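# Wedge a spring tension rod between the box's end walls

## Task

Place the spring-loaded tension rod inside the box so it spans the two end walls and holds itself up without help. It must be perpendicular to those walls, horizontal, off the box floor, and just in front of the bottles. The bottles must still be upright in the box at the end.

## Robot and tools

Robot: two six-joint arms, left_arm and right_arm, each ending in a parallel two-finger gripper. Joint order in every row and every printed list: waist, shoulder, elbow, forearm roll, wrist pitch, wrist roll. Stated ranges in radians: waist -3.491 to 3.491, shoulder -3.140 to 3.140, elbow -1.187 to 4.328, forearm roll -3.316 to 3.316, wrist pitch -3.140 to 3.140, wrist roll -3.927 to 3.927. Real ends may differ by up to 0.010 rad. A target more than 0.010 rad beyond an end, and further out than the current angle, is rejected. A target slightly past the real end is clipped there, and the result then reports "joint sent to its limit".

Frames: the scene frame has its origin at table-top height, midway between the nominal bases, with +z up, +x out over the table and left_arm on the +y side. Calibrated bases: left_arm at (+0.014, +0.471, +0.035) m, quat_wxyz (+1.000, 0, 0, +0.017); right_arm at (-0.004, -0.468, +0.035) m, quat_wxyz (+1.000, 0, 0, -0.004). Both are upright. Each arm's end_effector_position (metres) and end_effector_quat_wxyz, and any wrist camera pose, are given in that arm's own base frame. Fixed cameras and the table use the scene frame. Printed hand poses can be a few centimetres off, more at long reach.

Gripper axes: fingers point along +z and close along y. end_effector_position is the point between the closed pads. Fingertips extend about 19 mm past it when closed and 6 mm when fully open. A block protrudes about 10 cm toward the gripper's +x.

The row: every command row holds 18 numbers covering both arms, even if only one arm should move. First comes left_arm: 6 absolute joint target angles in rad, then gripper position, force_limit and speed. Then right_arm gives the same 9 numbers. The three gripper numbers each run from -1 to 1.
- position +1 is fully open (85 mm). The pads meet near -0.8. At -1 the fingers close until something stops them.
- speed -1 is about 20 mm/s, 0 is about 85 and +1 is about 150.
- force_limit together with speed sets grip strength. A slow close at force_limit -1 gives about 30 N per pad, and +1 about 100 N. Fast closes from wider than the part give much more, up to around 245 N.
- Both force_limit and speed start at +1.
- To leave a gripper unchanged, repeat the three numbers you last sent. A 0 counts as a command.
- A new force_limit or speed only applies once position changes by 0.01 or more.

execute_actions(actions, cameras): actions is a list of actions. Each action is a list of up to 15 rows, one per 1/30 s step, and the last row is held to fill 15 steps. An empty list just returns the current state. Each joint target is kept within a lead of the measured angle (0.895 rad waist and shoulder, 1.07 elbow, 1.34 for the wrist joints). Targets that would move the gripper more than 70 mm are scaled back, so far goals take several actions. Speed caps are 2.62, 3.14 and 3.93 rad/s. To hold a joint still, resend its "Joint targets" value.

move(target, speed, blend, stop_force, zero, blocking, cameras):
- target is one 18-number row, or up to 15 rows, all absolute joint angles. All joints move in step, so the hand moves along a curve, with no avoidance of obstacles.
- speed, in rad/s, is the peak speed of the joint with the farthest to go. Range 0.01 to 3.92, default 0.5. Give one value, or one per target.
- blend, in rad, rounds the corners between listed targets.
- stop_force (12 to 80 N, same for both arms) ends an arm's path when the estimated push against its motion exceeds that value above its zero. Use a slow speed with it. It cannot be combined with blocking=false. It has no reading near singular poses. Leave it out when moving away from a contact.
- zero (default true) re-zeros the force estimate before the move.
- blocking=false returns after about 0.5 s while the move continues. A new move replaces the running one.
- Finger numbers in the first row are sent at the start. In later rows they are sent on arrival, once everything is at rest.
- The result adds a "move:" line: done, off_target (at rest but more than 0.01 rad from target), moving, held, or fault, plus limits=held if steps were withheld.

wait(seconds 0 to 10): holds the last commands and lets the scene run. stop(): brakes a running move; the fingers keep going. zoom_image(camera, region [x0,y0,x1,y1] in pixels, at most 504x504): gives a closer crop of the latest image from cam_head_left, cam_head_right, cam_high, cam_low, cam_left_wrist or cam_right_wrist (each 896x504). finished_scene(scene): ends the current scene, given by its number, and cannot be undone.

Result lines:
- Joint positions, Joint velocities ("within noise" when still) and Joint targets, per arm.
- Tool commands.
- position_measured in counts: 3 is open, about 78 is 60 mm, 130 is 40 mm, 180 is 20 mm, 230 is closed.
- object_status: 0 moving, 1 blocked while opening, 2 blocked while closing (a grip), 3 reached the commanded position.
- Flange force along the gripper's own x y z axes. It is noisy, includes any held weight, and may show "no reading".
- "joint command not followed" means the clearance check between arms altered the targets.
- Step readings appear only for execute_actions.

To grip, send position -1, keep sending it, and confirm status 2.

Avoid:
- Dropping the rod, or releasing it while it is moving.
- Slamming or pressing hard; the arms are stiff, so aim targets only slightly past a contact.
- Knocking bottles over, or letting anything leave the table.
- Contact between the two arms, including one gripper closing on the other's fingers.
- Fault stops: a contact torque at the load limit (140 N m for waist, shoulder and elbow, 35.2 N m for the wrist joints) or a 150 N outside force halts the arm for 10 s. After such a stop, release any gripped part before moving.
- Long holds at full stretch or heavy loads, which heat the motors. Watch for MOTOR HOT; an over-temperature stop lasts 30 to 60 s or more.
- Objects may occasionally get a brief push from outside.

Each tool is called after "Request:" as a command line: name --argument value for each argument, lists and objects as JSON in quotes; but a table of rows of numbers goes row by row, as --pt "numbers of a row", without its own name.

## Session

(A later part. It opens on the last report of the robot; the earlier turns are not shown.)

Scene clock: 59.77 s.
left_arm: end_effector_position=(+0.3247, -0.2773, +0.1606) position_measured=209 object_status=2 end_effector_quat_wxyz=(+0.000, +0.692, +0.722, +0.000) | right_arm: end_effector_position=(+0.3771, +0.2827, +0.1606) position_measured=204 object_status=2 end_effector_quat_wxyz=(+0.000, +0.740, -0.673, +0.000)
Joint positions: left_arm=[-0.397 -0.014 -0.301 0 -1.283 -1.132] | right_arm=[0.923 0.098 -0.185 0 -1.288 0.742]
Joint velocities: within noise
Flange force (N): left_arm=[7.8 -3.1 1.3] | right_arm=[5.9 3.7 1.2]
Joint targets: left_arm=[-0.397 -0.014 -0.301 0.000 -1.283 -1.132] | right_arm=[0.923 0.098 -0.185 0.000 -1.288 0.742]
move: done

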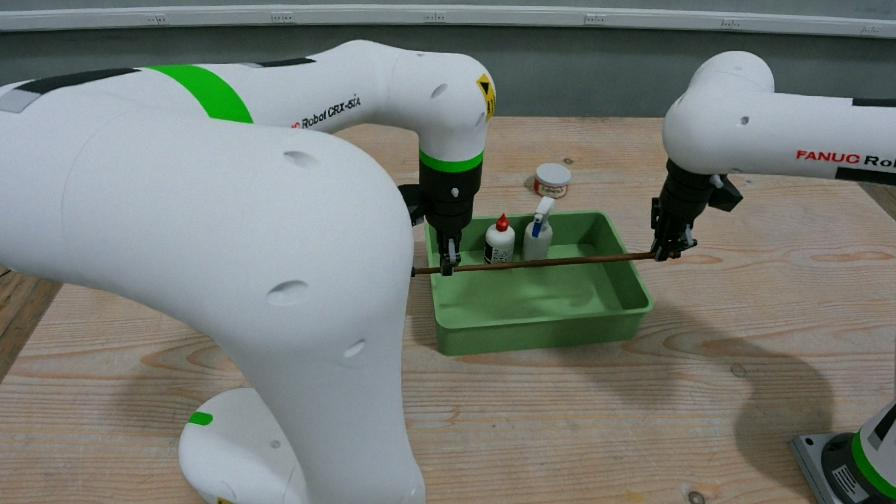

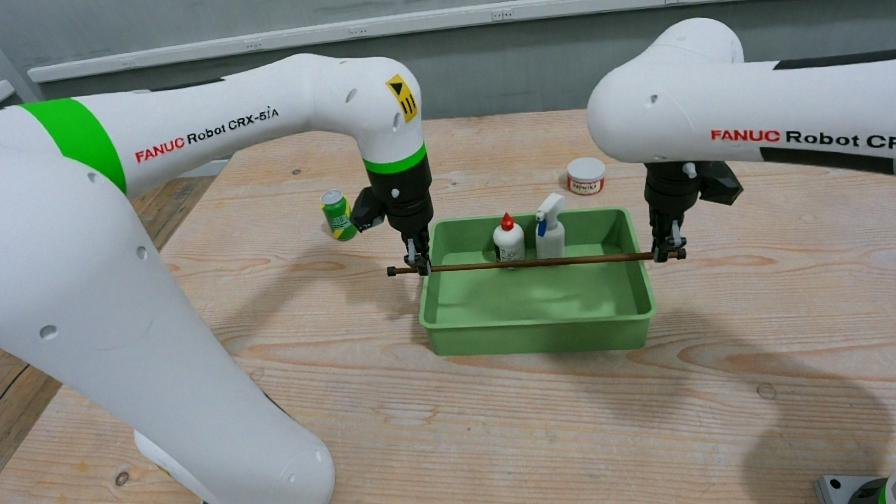

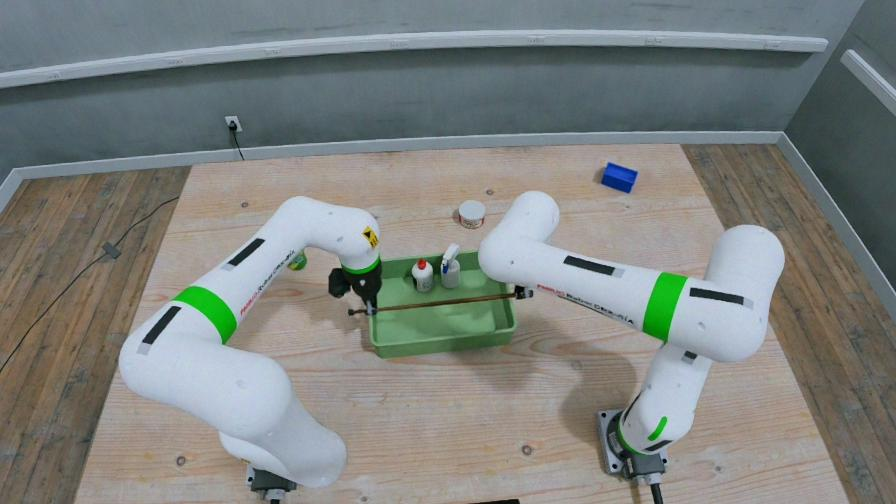

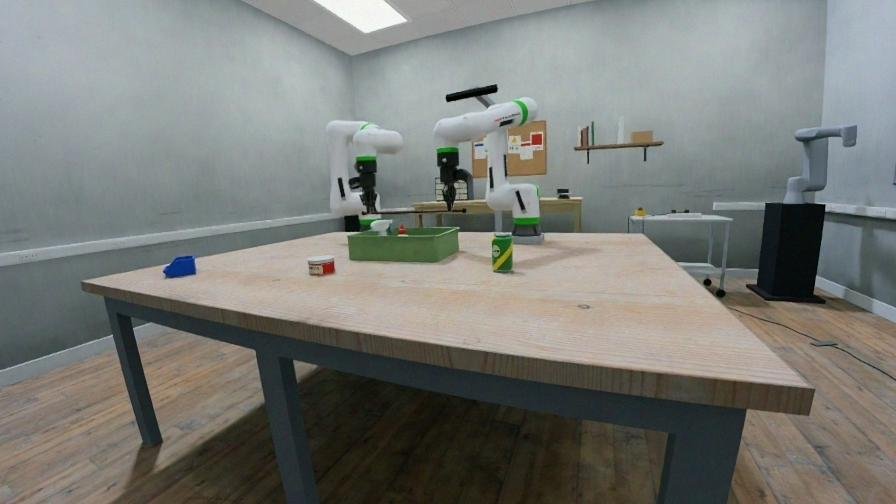

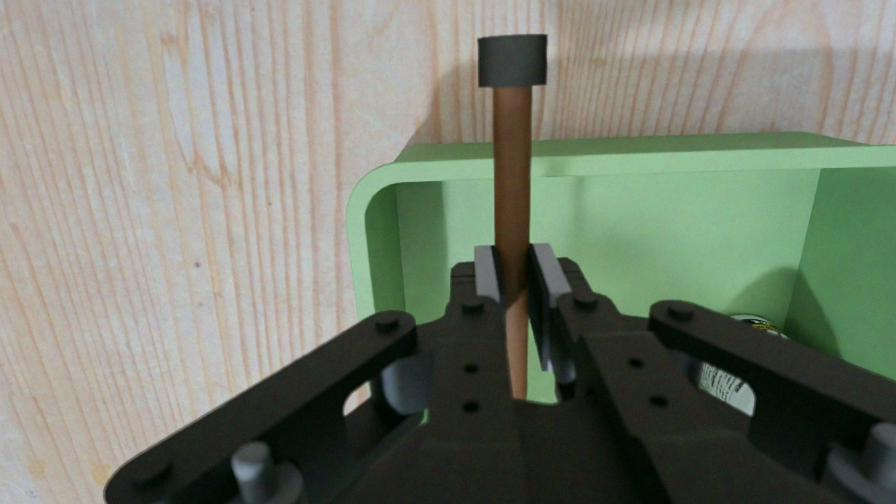

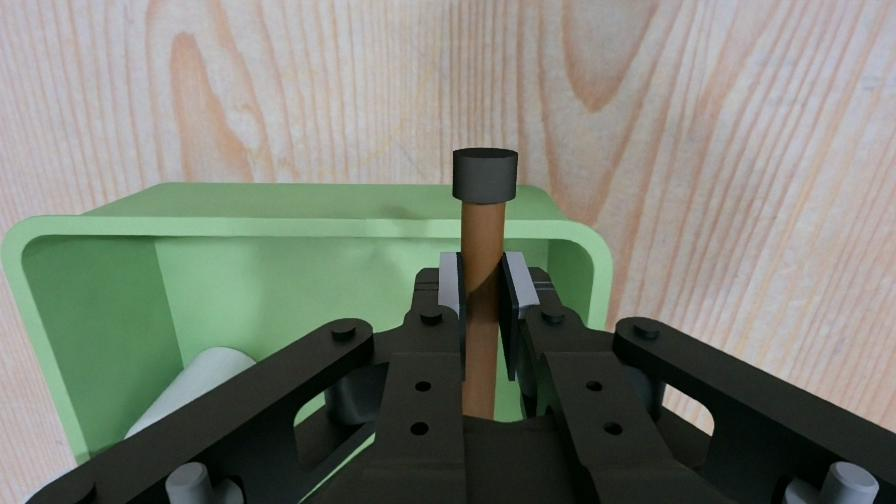

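Request:
move --pt "-0.4640 0.0414 -0.2455 0 -1.2839 -1.0650 -0.98 0.5 -1 0.9646 0.1387 -0.1393 0 -1.2928 0.7004 -0.98 0.5 -1" --pt "-0.5248 0.0980 -0.1849 0 -1.2879 -1.0042 -0.98 0.5 -1 1.0029 0.1823 -0.0889 0 -1.2996 0.6621 -0.98 0.5 -1" --speed 0.1 --blend 0.005

Request:
zoom_image --camera "cam_head_right" --region '[370, 180, 700, 370]'

Scene clock: 68.13 s.
left_arm: end_effector_position=(+0.3269, -0.3395, +0.1606) position_measured=209 object_status=2 end_effector_quat_wxyz=(+0.000, +0.692, +0.722, +0.000) | right_arm: end_effector_position=(+0.3724, +0.3420, +0.1606) position_measured=204 object_status=2 end_effector_quat_wxyz=(+0.000, +0.740, -0.673, +0.000)
Joint positions: left_arm=[-0.525 0.098 -0.185 0 -1.288 -1.004] | right_arm=[1.003 0.182 -0.089 0 -1.3 0.662]
Joint velocities: within noise
Flange force (N): left_arm=[14.1 -4.5 0.6] | right_arm=[13.9 3.2 1.1]
Joint targets: left_arm=[-0.525 0.098 -0.185 0.000 -1.288 -1.004] | right_arm=[1.003 0.182 -0.089 0.000 -1.300 0.662]
move: done

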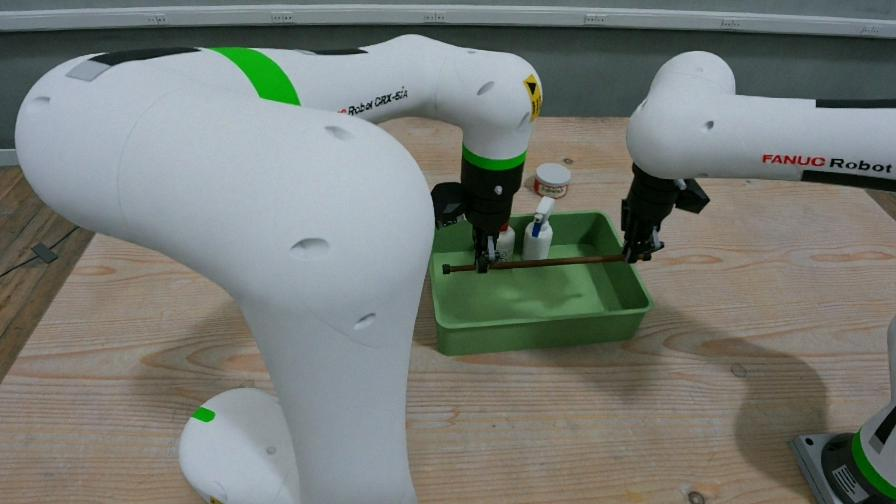

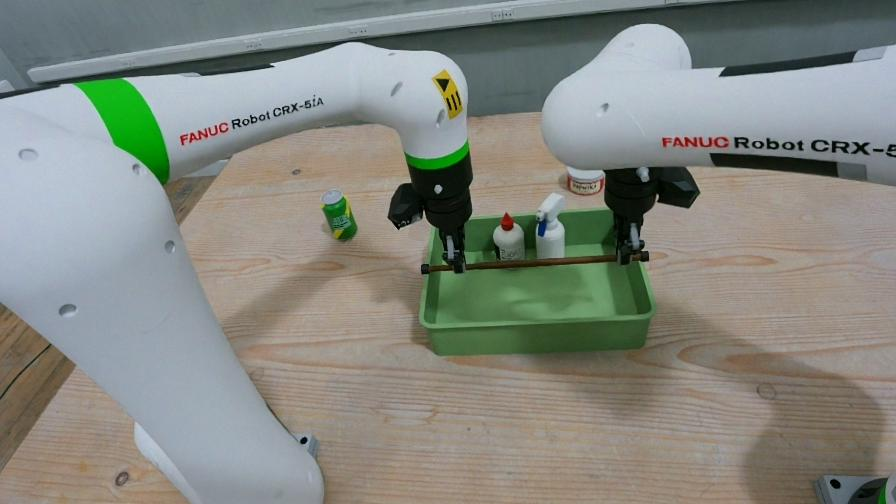

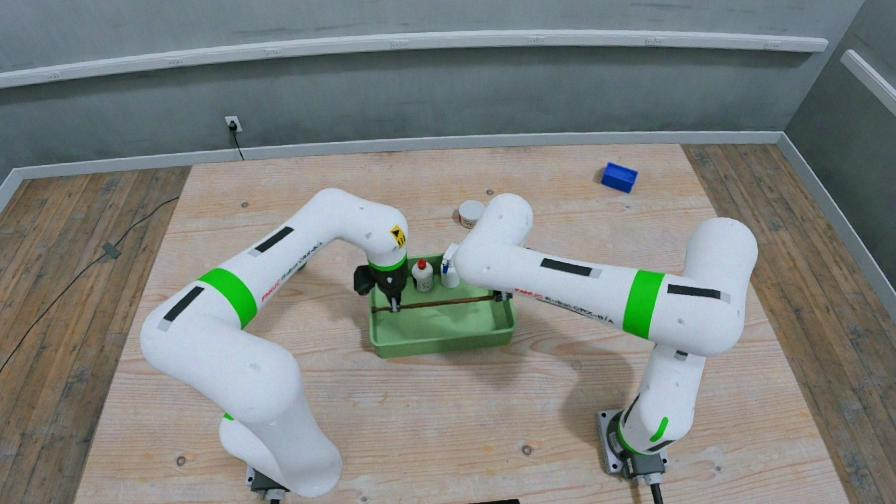

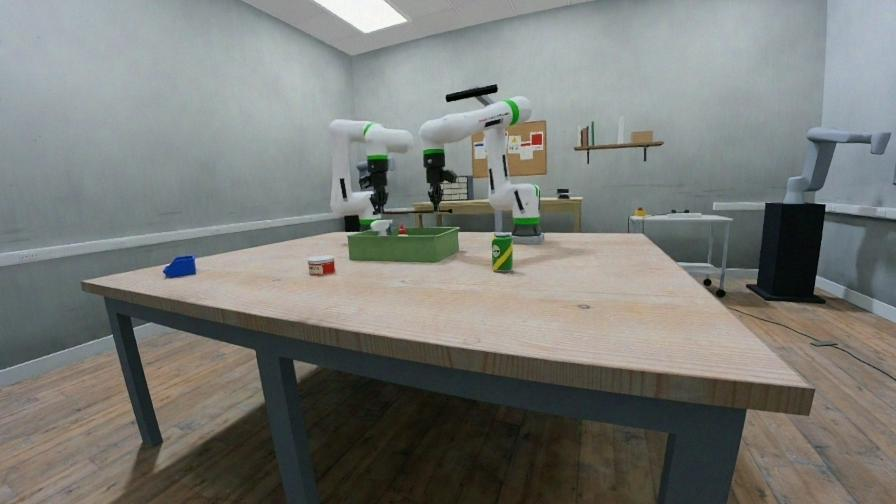

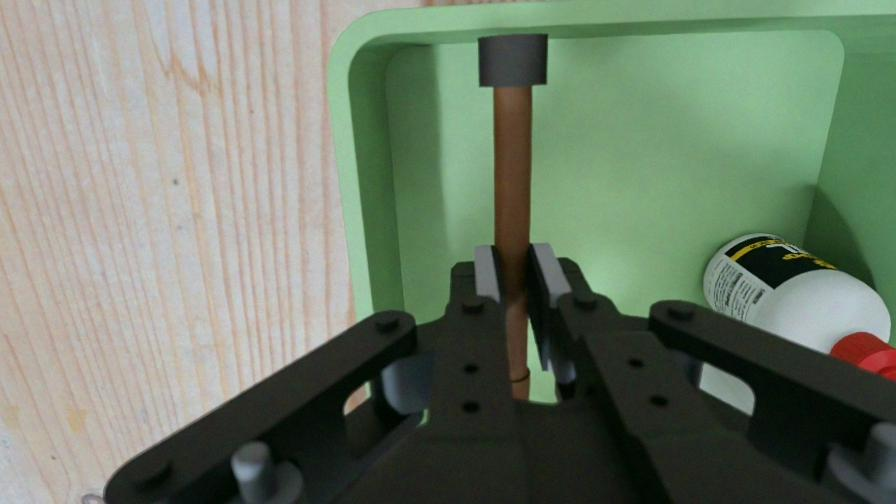

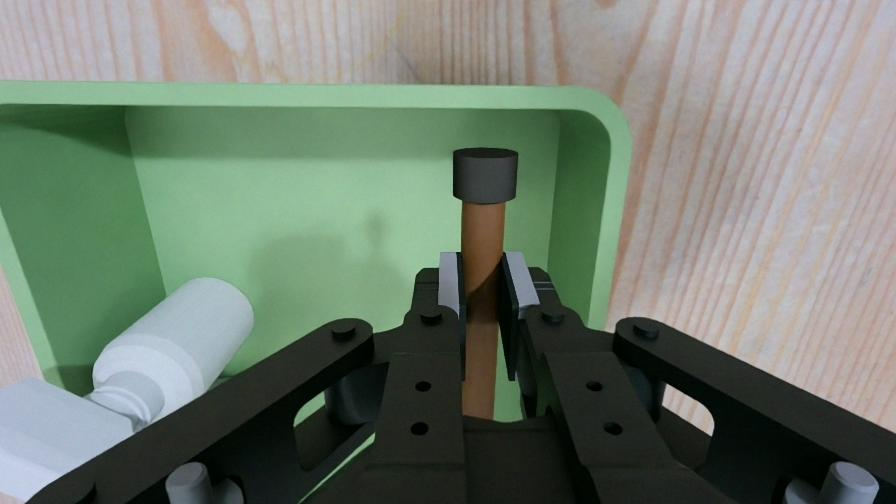

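Scaled by 1.527 from the camera's 896x504 image, which has a finer 1280x720 frame.

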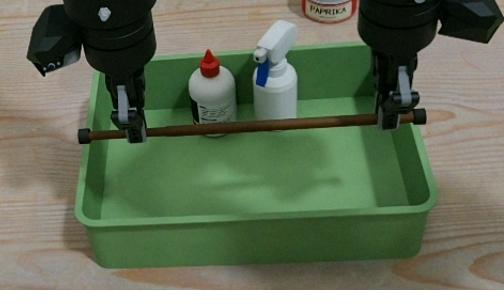

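Request:
move --pt "-0.4722 0.1859 -0.0846 0 -1.3003 -1.0618 -0.98 0.5 -1 0.9269 0.2772 0.0274 0 -1.3210 0.7331 -0.98 0.5 -1" --pt "-0.4309 0.2670 0.0144 0 -1.3182 -1.1031 -0.98 0.5 -1 0.8670 0.3688 0.1471 0 -1.3491 0.7930 -0.98 0.5 -1" --pt "-0.4309 0.2956 -0.0464 0 -1.2288 -1.1031 -0.98 0.5 -1 0.8670 0.3943 0.0859 0 -1.2624 0.7930 -0.98 0.5 -1" --pt "-0.4309 0.3206 -0.0837 0 -1.1665 -1.1031 -0.98 0.5 -1 0.8670 0.4171 0.0487 0 -1.2024 0.7930 -0.98 0.5 -1" --speed 0.12 --blend '[0.005,0.005,0.005,0]'

Request:
zoom_image --camera "cam_head_right" --region '[405, 180, 665, 340]'

Request:
zoom_image --camera "cam_high" --region '[345, 230, 525, 370]'

Scene clock: 83.80 s.
left_arm: end_effector_position=(+0.4223, -0.3372, +0.0926) position_measured=209 object_status=2 end_effector_quat_wxyz=(+0.000, +0.694, +0.720, +0.000) | right_arm: end_effector_position=(+0.4662, +0.3483, +0.0926) position_measured=204 object_status=2 end_effector_quat_wxyz=(+0.000, +0.738, -0.675, +0.000)
Joint positions: left_arm=[-0.431 0.321 -0.084 0 -1.167 -1.103] | right_arm=[0.867 0.417 0.049 0 -1.202 0.793]
Joint velocities: within noise
Flange force (N): left_arm=[14.8 -6.5 -0.4] | right_arm=[13.0 3.6 0.3]
Joint targets: left_arm=[-0.431 0.321 -0.084 0.000 -1.167 -1.103] | right_arm=[0.867 0.417 0.049 0.000 -1.202 0.793]
move: done

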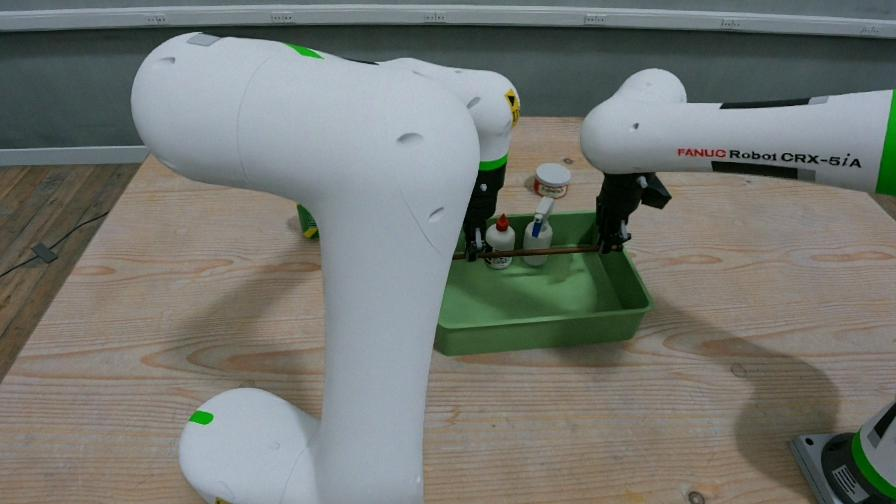

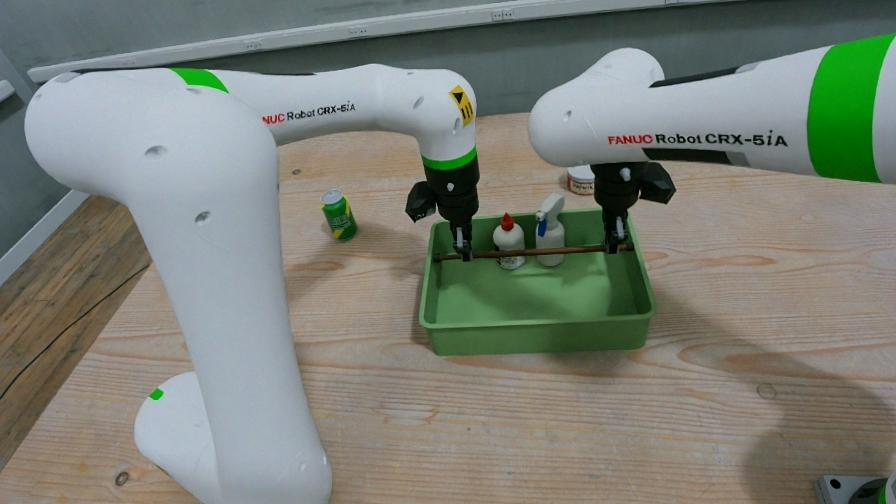

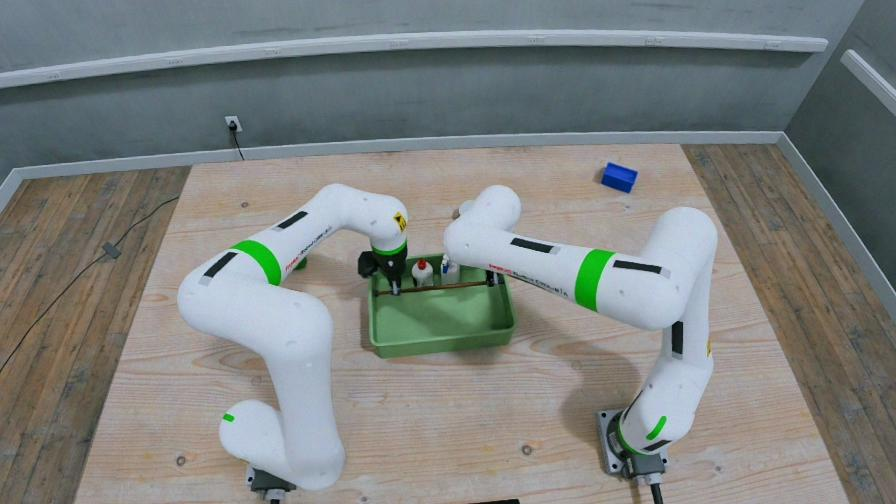

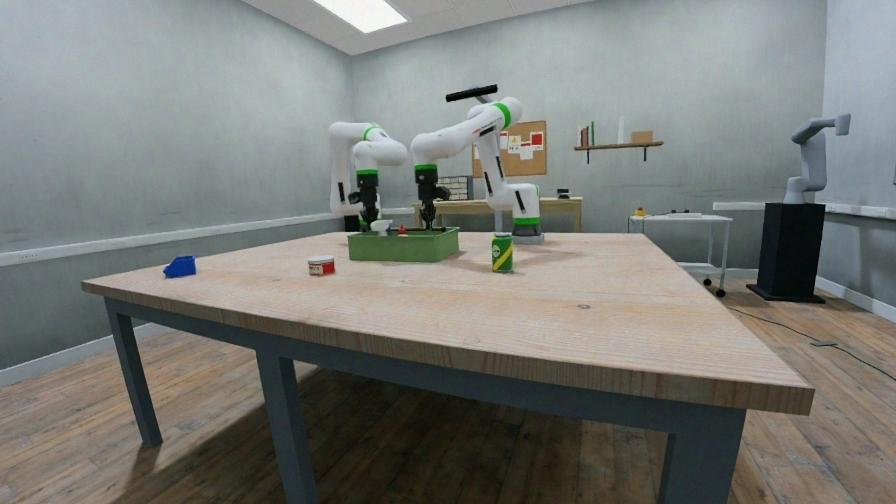

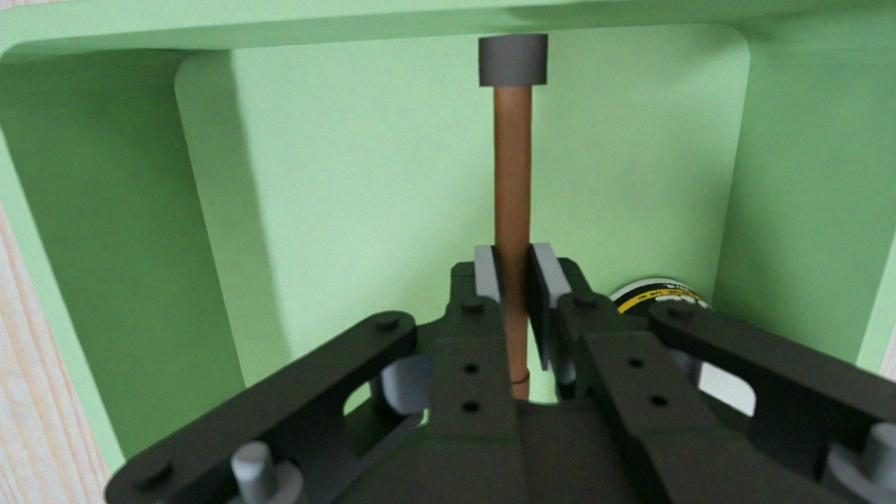

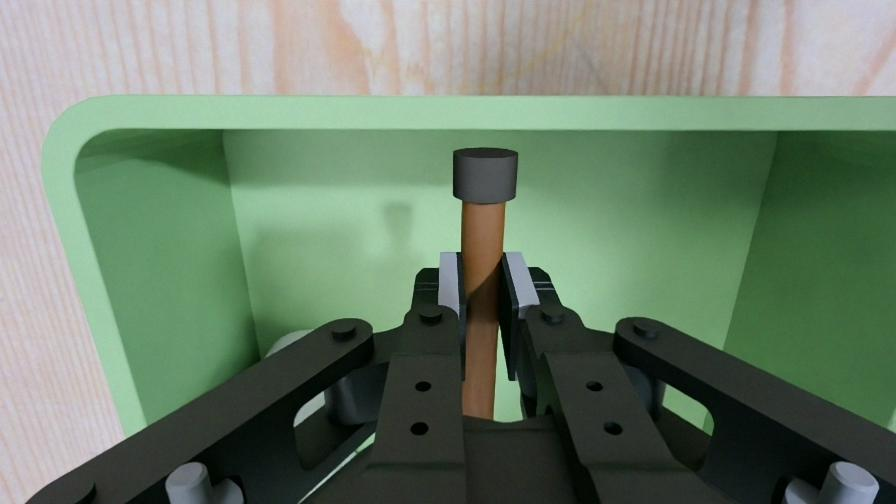

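Scaled by 1.938 from the camera's 896x504 image, which has a finer 1280x720 frame.

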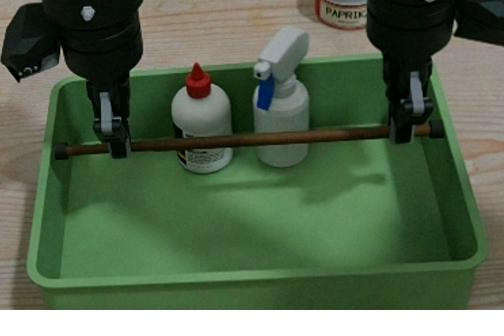

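Scaled by 2.800 from the camera's 896x504 image, which has a finer 1280x720 frame.

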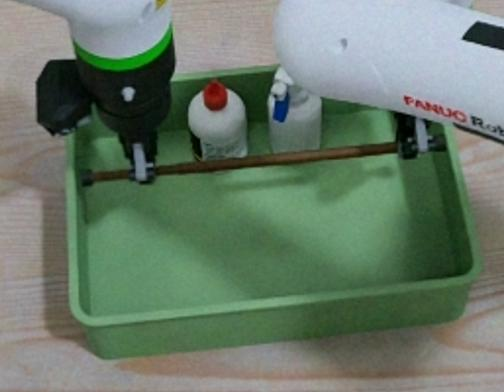

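Request:
move --pt "-0.4309 0.3484 -0.1154 0 -1.1070 -1.1031 -0.98 0.5 -1 0.8670 0.4425 0.0170 0 -1.1453 0.7930 -0.98 0.5 -1" --pt "-0.4309 0.3786 -0.1422 0 -1.0500 -1.1031 -0.98 0.5 -1 0.8670 0.4703 -0.0095 0 -1.0910 0.7930 -0.98 0.5 -1" --speed 0.04 --blend '[0.003,0]' --stop_force 15

Request:
zoom_image --camera "cam_head_right" --region '[405, 180, 665, 340]'

Request:
zoom_image --camera "cam_high" --region '[345, 230, 525, 370]'

Scene clock: 91.80 s.
left_arm: end_effector_position=(+0.4223, -0.3372, +0.0396) position_measured=209 object_status=2 end_effector_quat_wxyz=(+0.000, +0.694, +0.720, +0.000) | right_arm: end_effector_position=(+0.4662, +0.3483, +0.0396) position_measured=204 object_status=2 end_effector_quat_wxyz=(+0.000, +0.738, -0.675, +0.000)
Joint positions: left_arm=[-0.431 0.379 -0.142 0 -1.05 -1.103] | right_arm=[0.867 0.47 -0.009 0 -1.091 0.793]
Joint velocities: within noise
Flange force (N): left_arm=[15.4 -5.7 -1.0] | right_arm=[13.1 4.5 -0.2]
Joint targets: left_arm=[-0.431 0.379 -0.142 0.000 -1.050 -1.103] | right_arm=[0.867 0.470 -0.010 0.000 -1.091 0.793]
move: done

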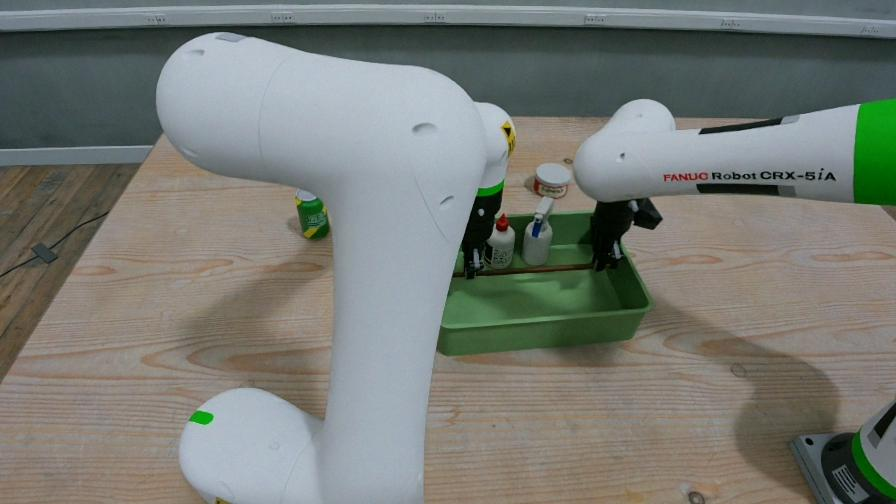

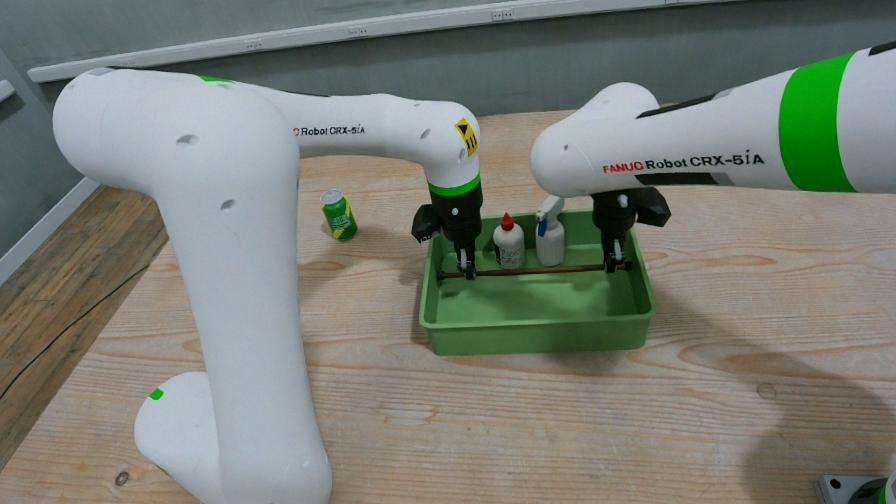

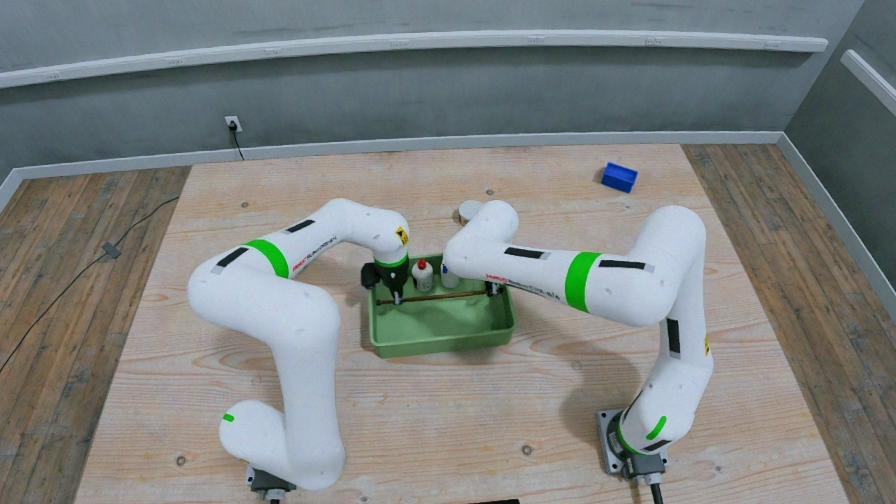

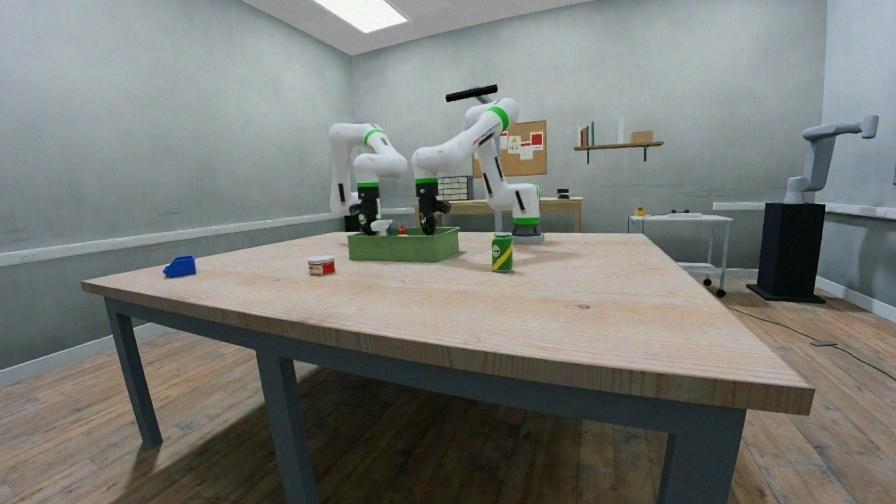

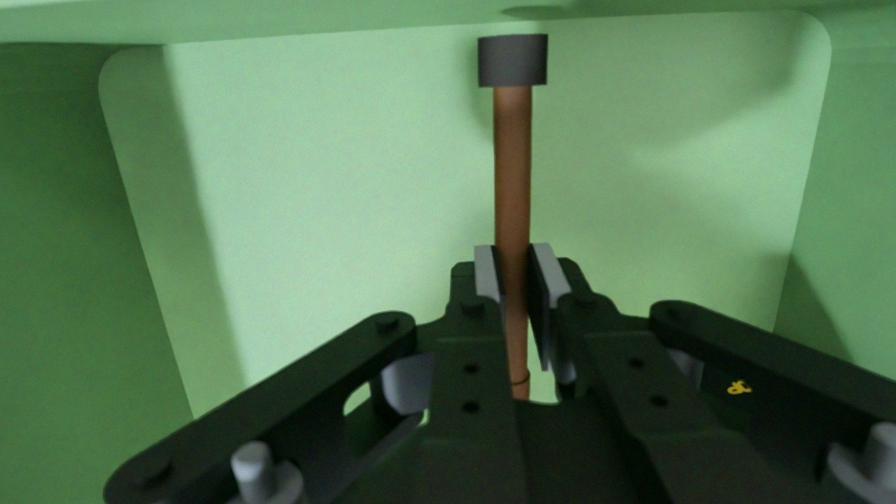

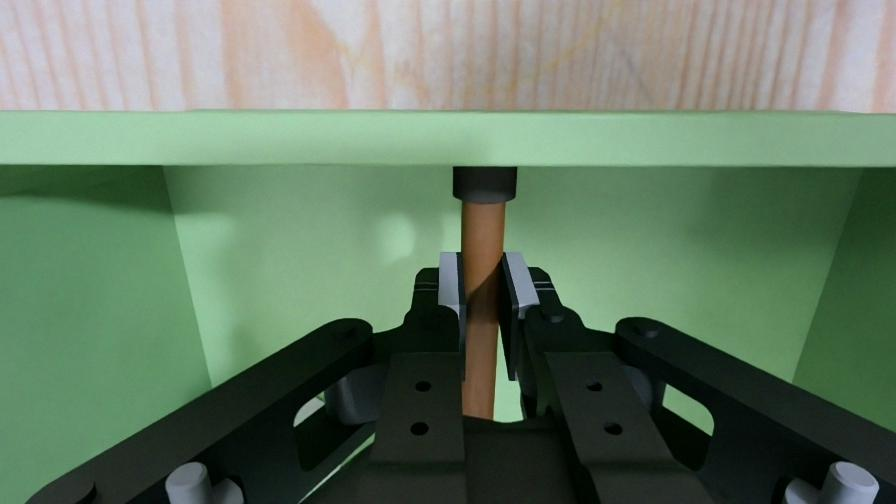

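Scaled by 1.938 from the camera's 896x504 image, which has a finer 1280x720 frame.

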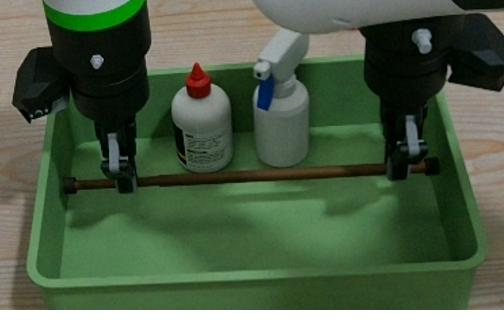

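Scaled by 2.800 from the camera's 896x504 image, which has a finer 1280x720 frame.

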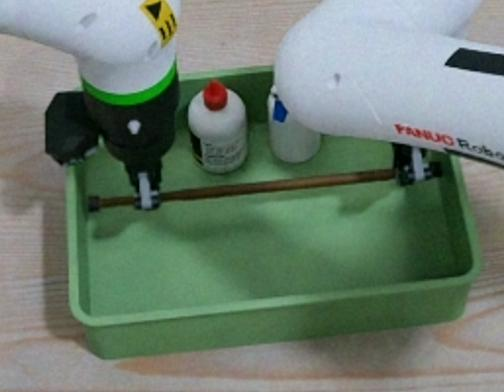

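Request:
move --target '[-0.3965,0.4425,-0.0503,0,-1.0780,-1.1375,-0.98,0.5,-1,0.8227,0.5469,0.1068,0,-1.1307,0.8373,-0.98,0.5,-1]' --speed 0.04 --stop_force 15

Request:
zoom_image --camera "cam_head_right" --region '[405, 180, 665, 340]'

Request:
zoom_image --camera "cam_high" --region '[345, 230, 525, 370]'

Scene clock: 99.13 s.
left_arm: end_effector_position=(+0.4612, -0.3340, +0.0397) position_measured=209 object_status=2 end_effector_quat_wxyz=(+0.000, +0.694, +0.720, +0.000) | right_arm: end_effector_position=(+0.5050, +0.3530, +0.0396) position_measured=204 object_status=2 end_effector_quat_wxyz=(+0.000, +0.738, -0.675, +0.000)
Joint positions: left_arm=[-0.396 0.443 -0.05 0 -1.078 -1.138] | right_arm=[0.823 0.547 0.107 0 -1.131 0.837]
Joint velocities: within noise
Flange force (N): left_arm=[14.8 -6.6 -1.4] | right_arm=[12.6 4.0 -0.4]
Joint targets: left_arm=[-0.396 0.443 -0.050 0.000 -1.078 -1.137] | right_arm=[0.823 0.547 0.107 0.000 -1.131 0.837]
move: done

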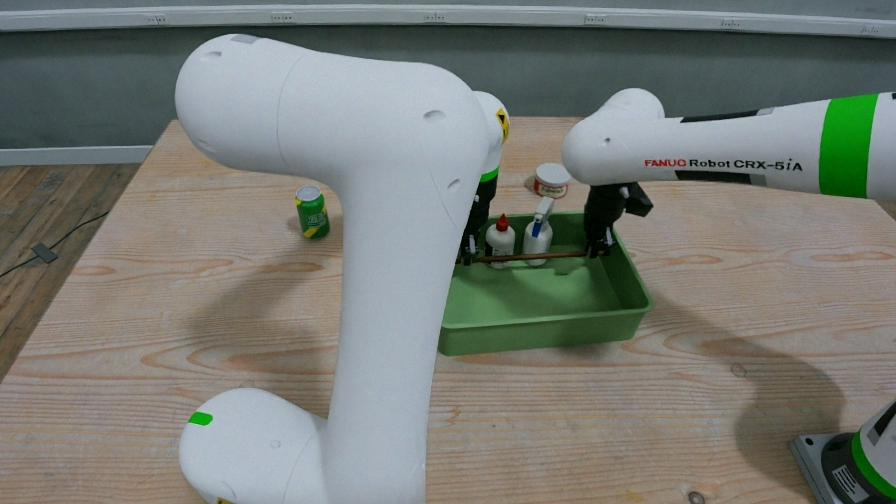

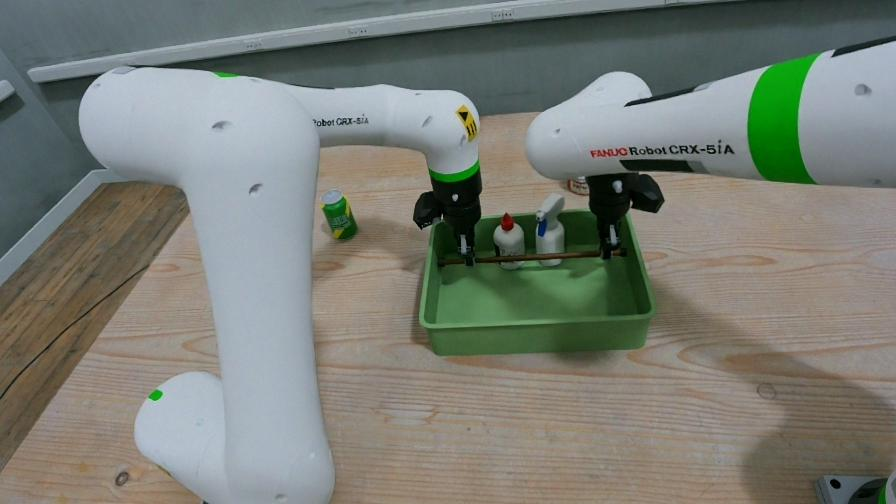

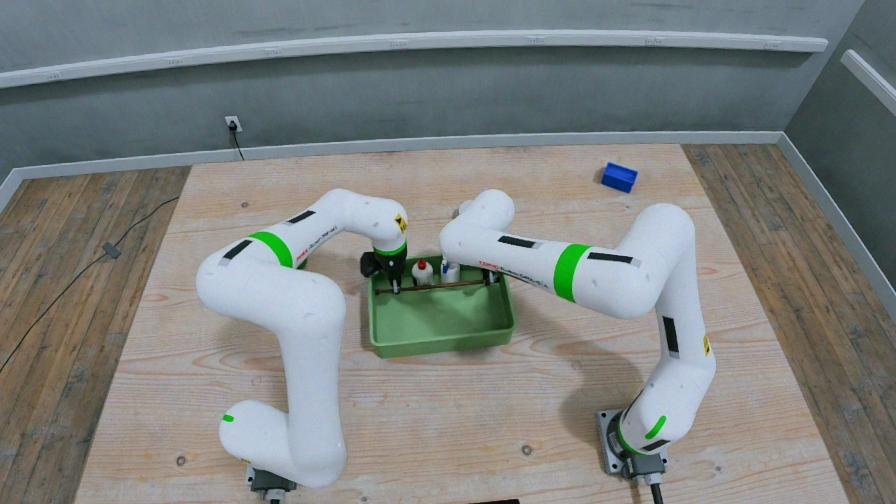

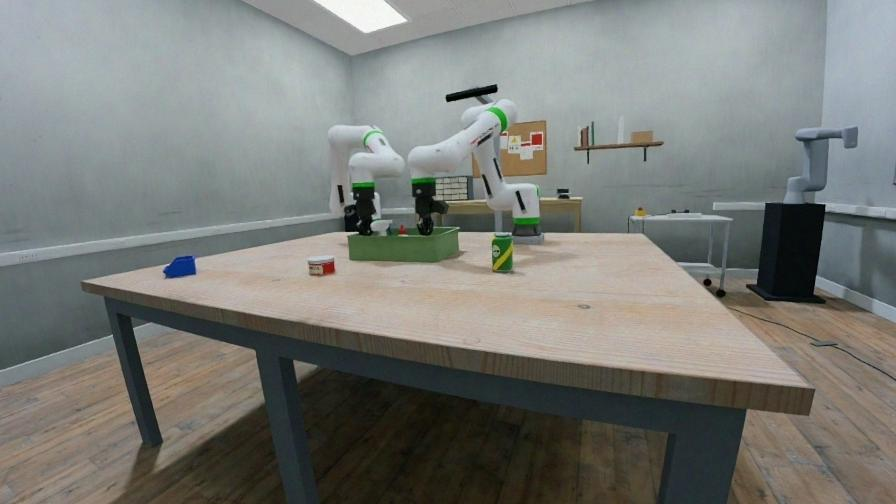

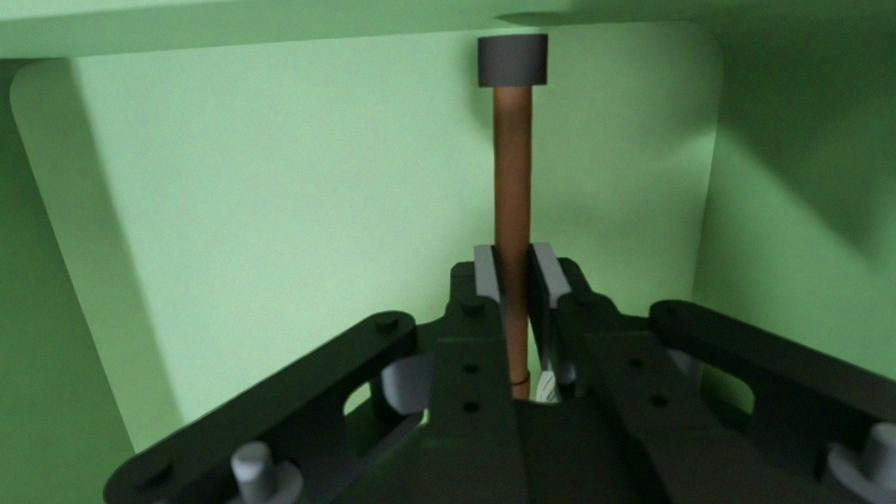

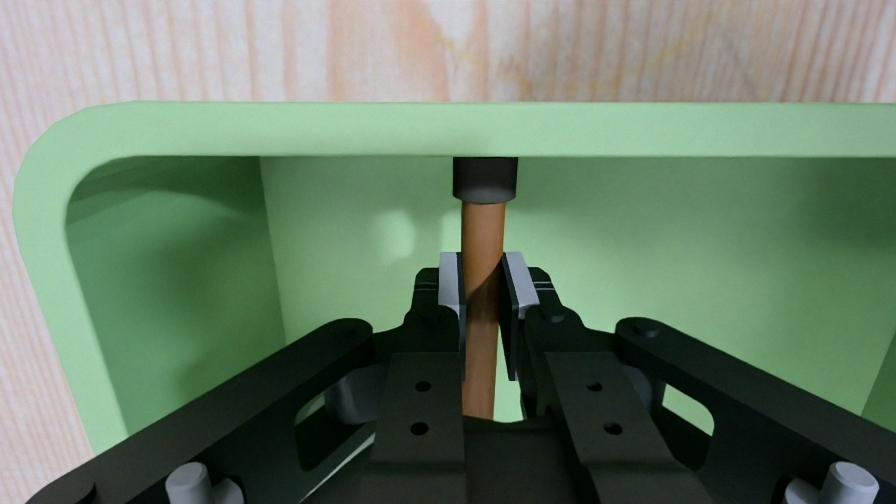

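Scaled by 1.938 from the camera's 896x504 image, which has a finer 1280x720 frame.

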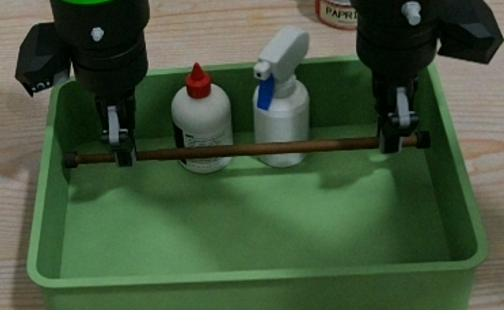

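Scaled by 2.800 from the camera's 896x504 image, which has a finer 1280x720 frame.

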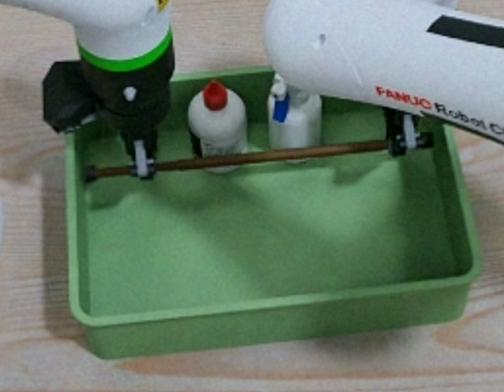

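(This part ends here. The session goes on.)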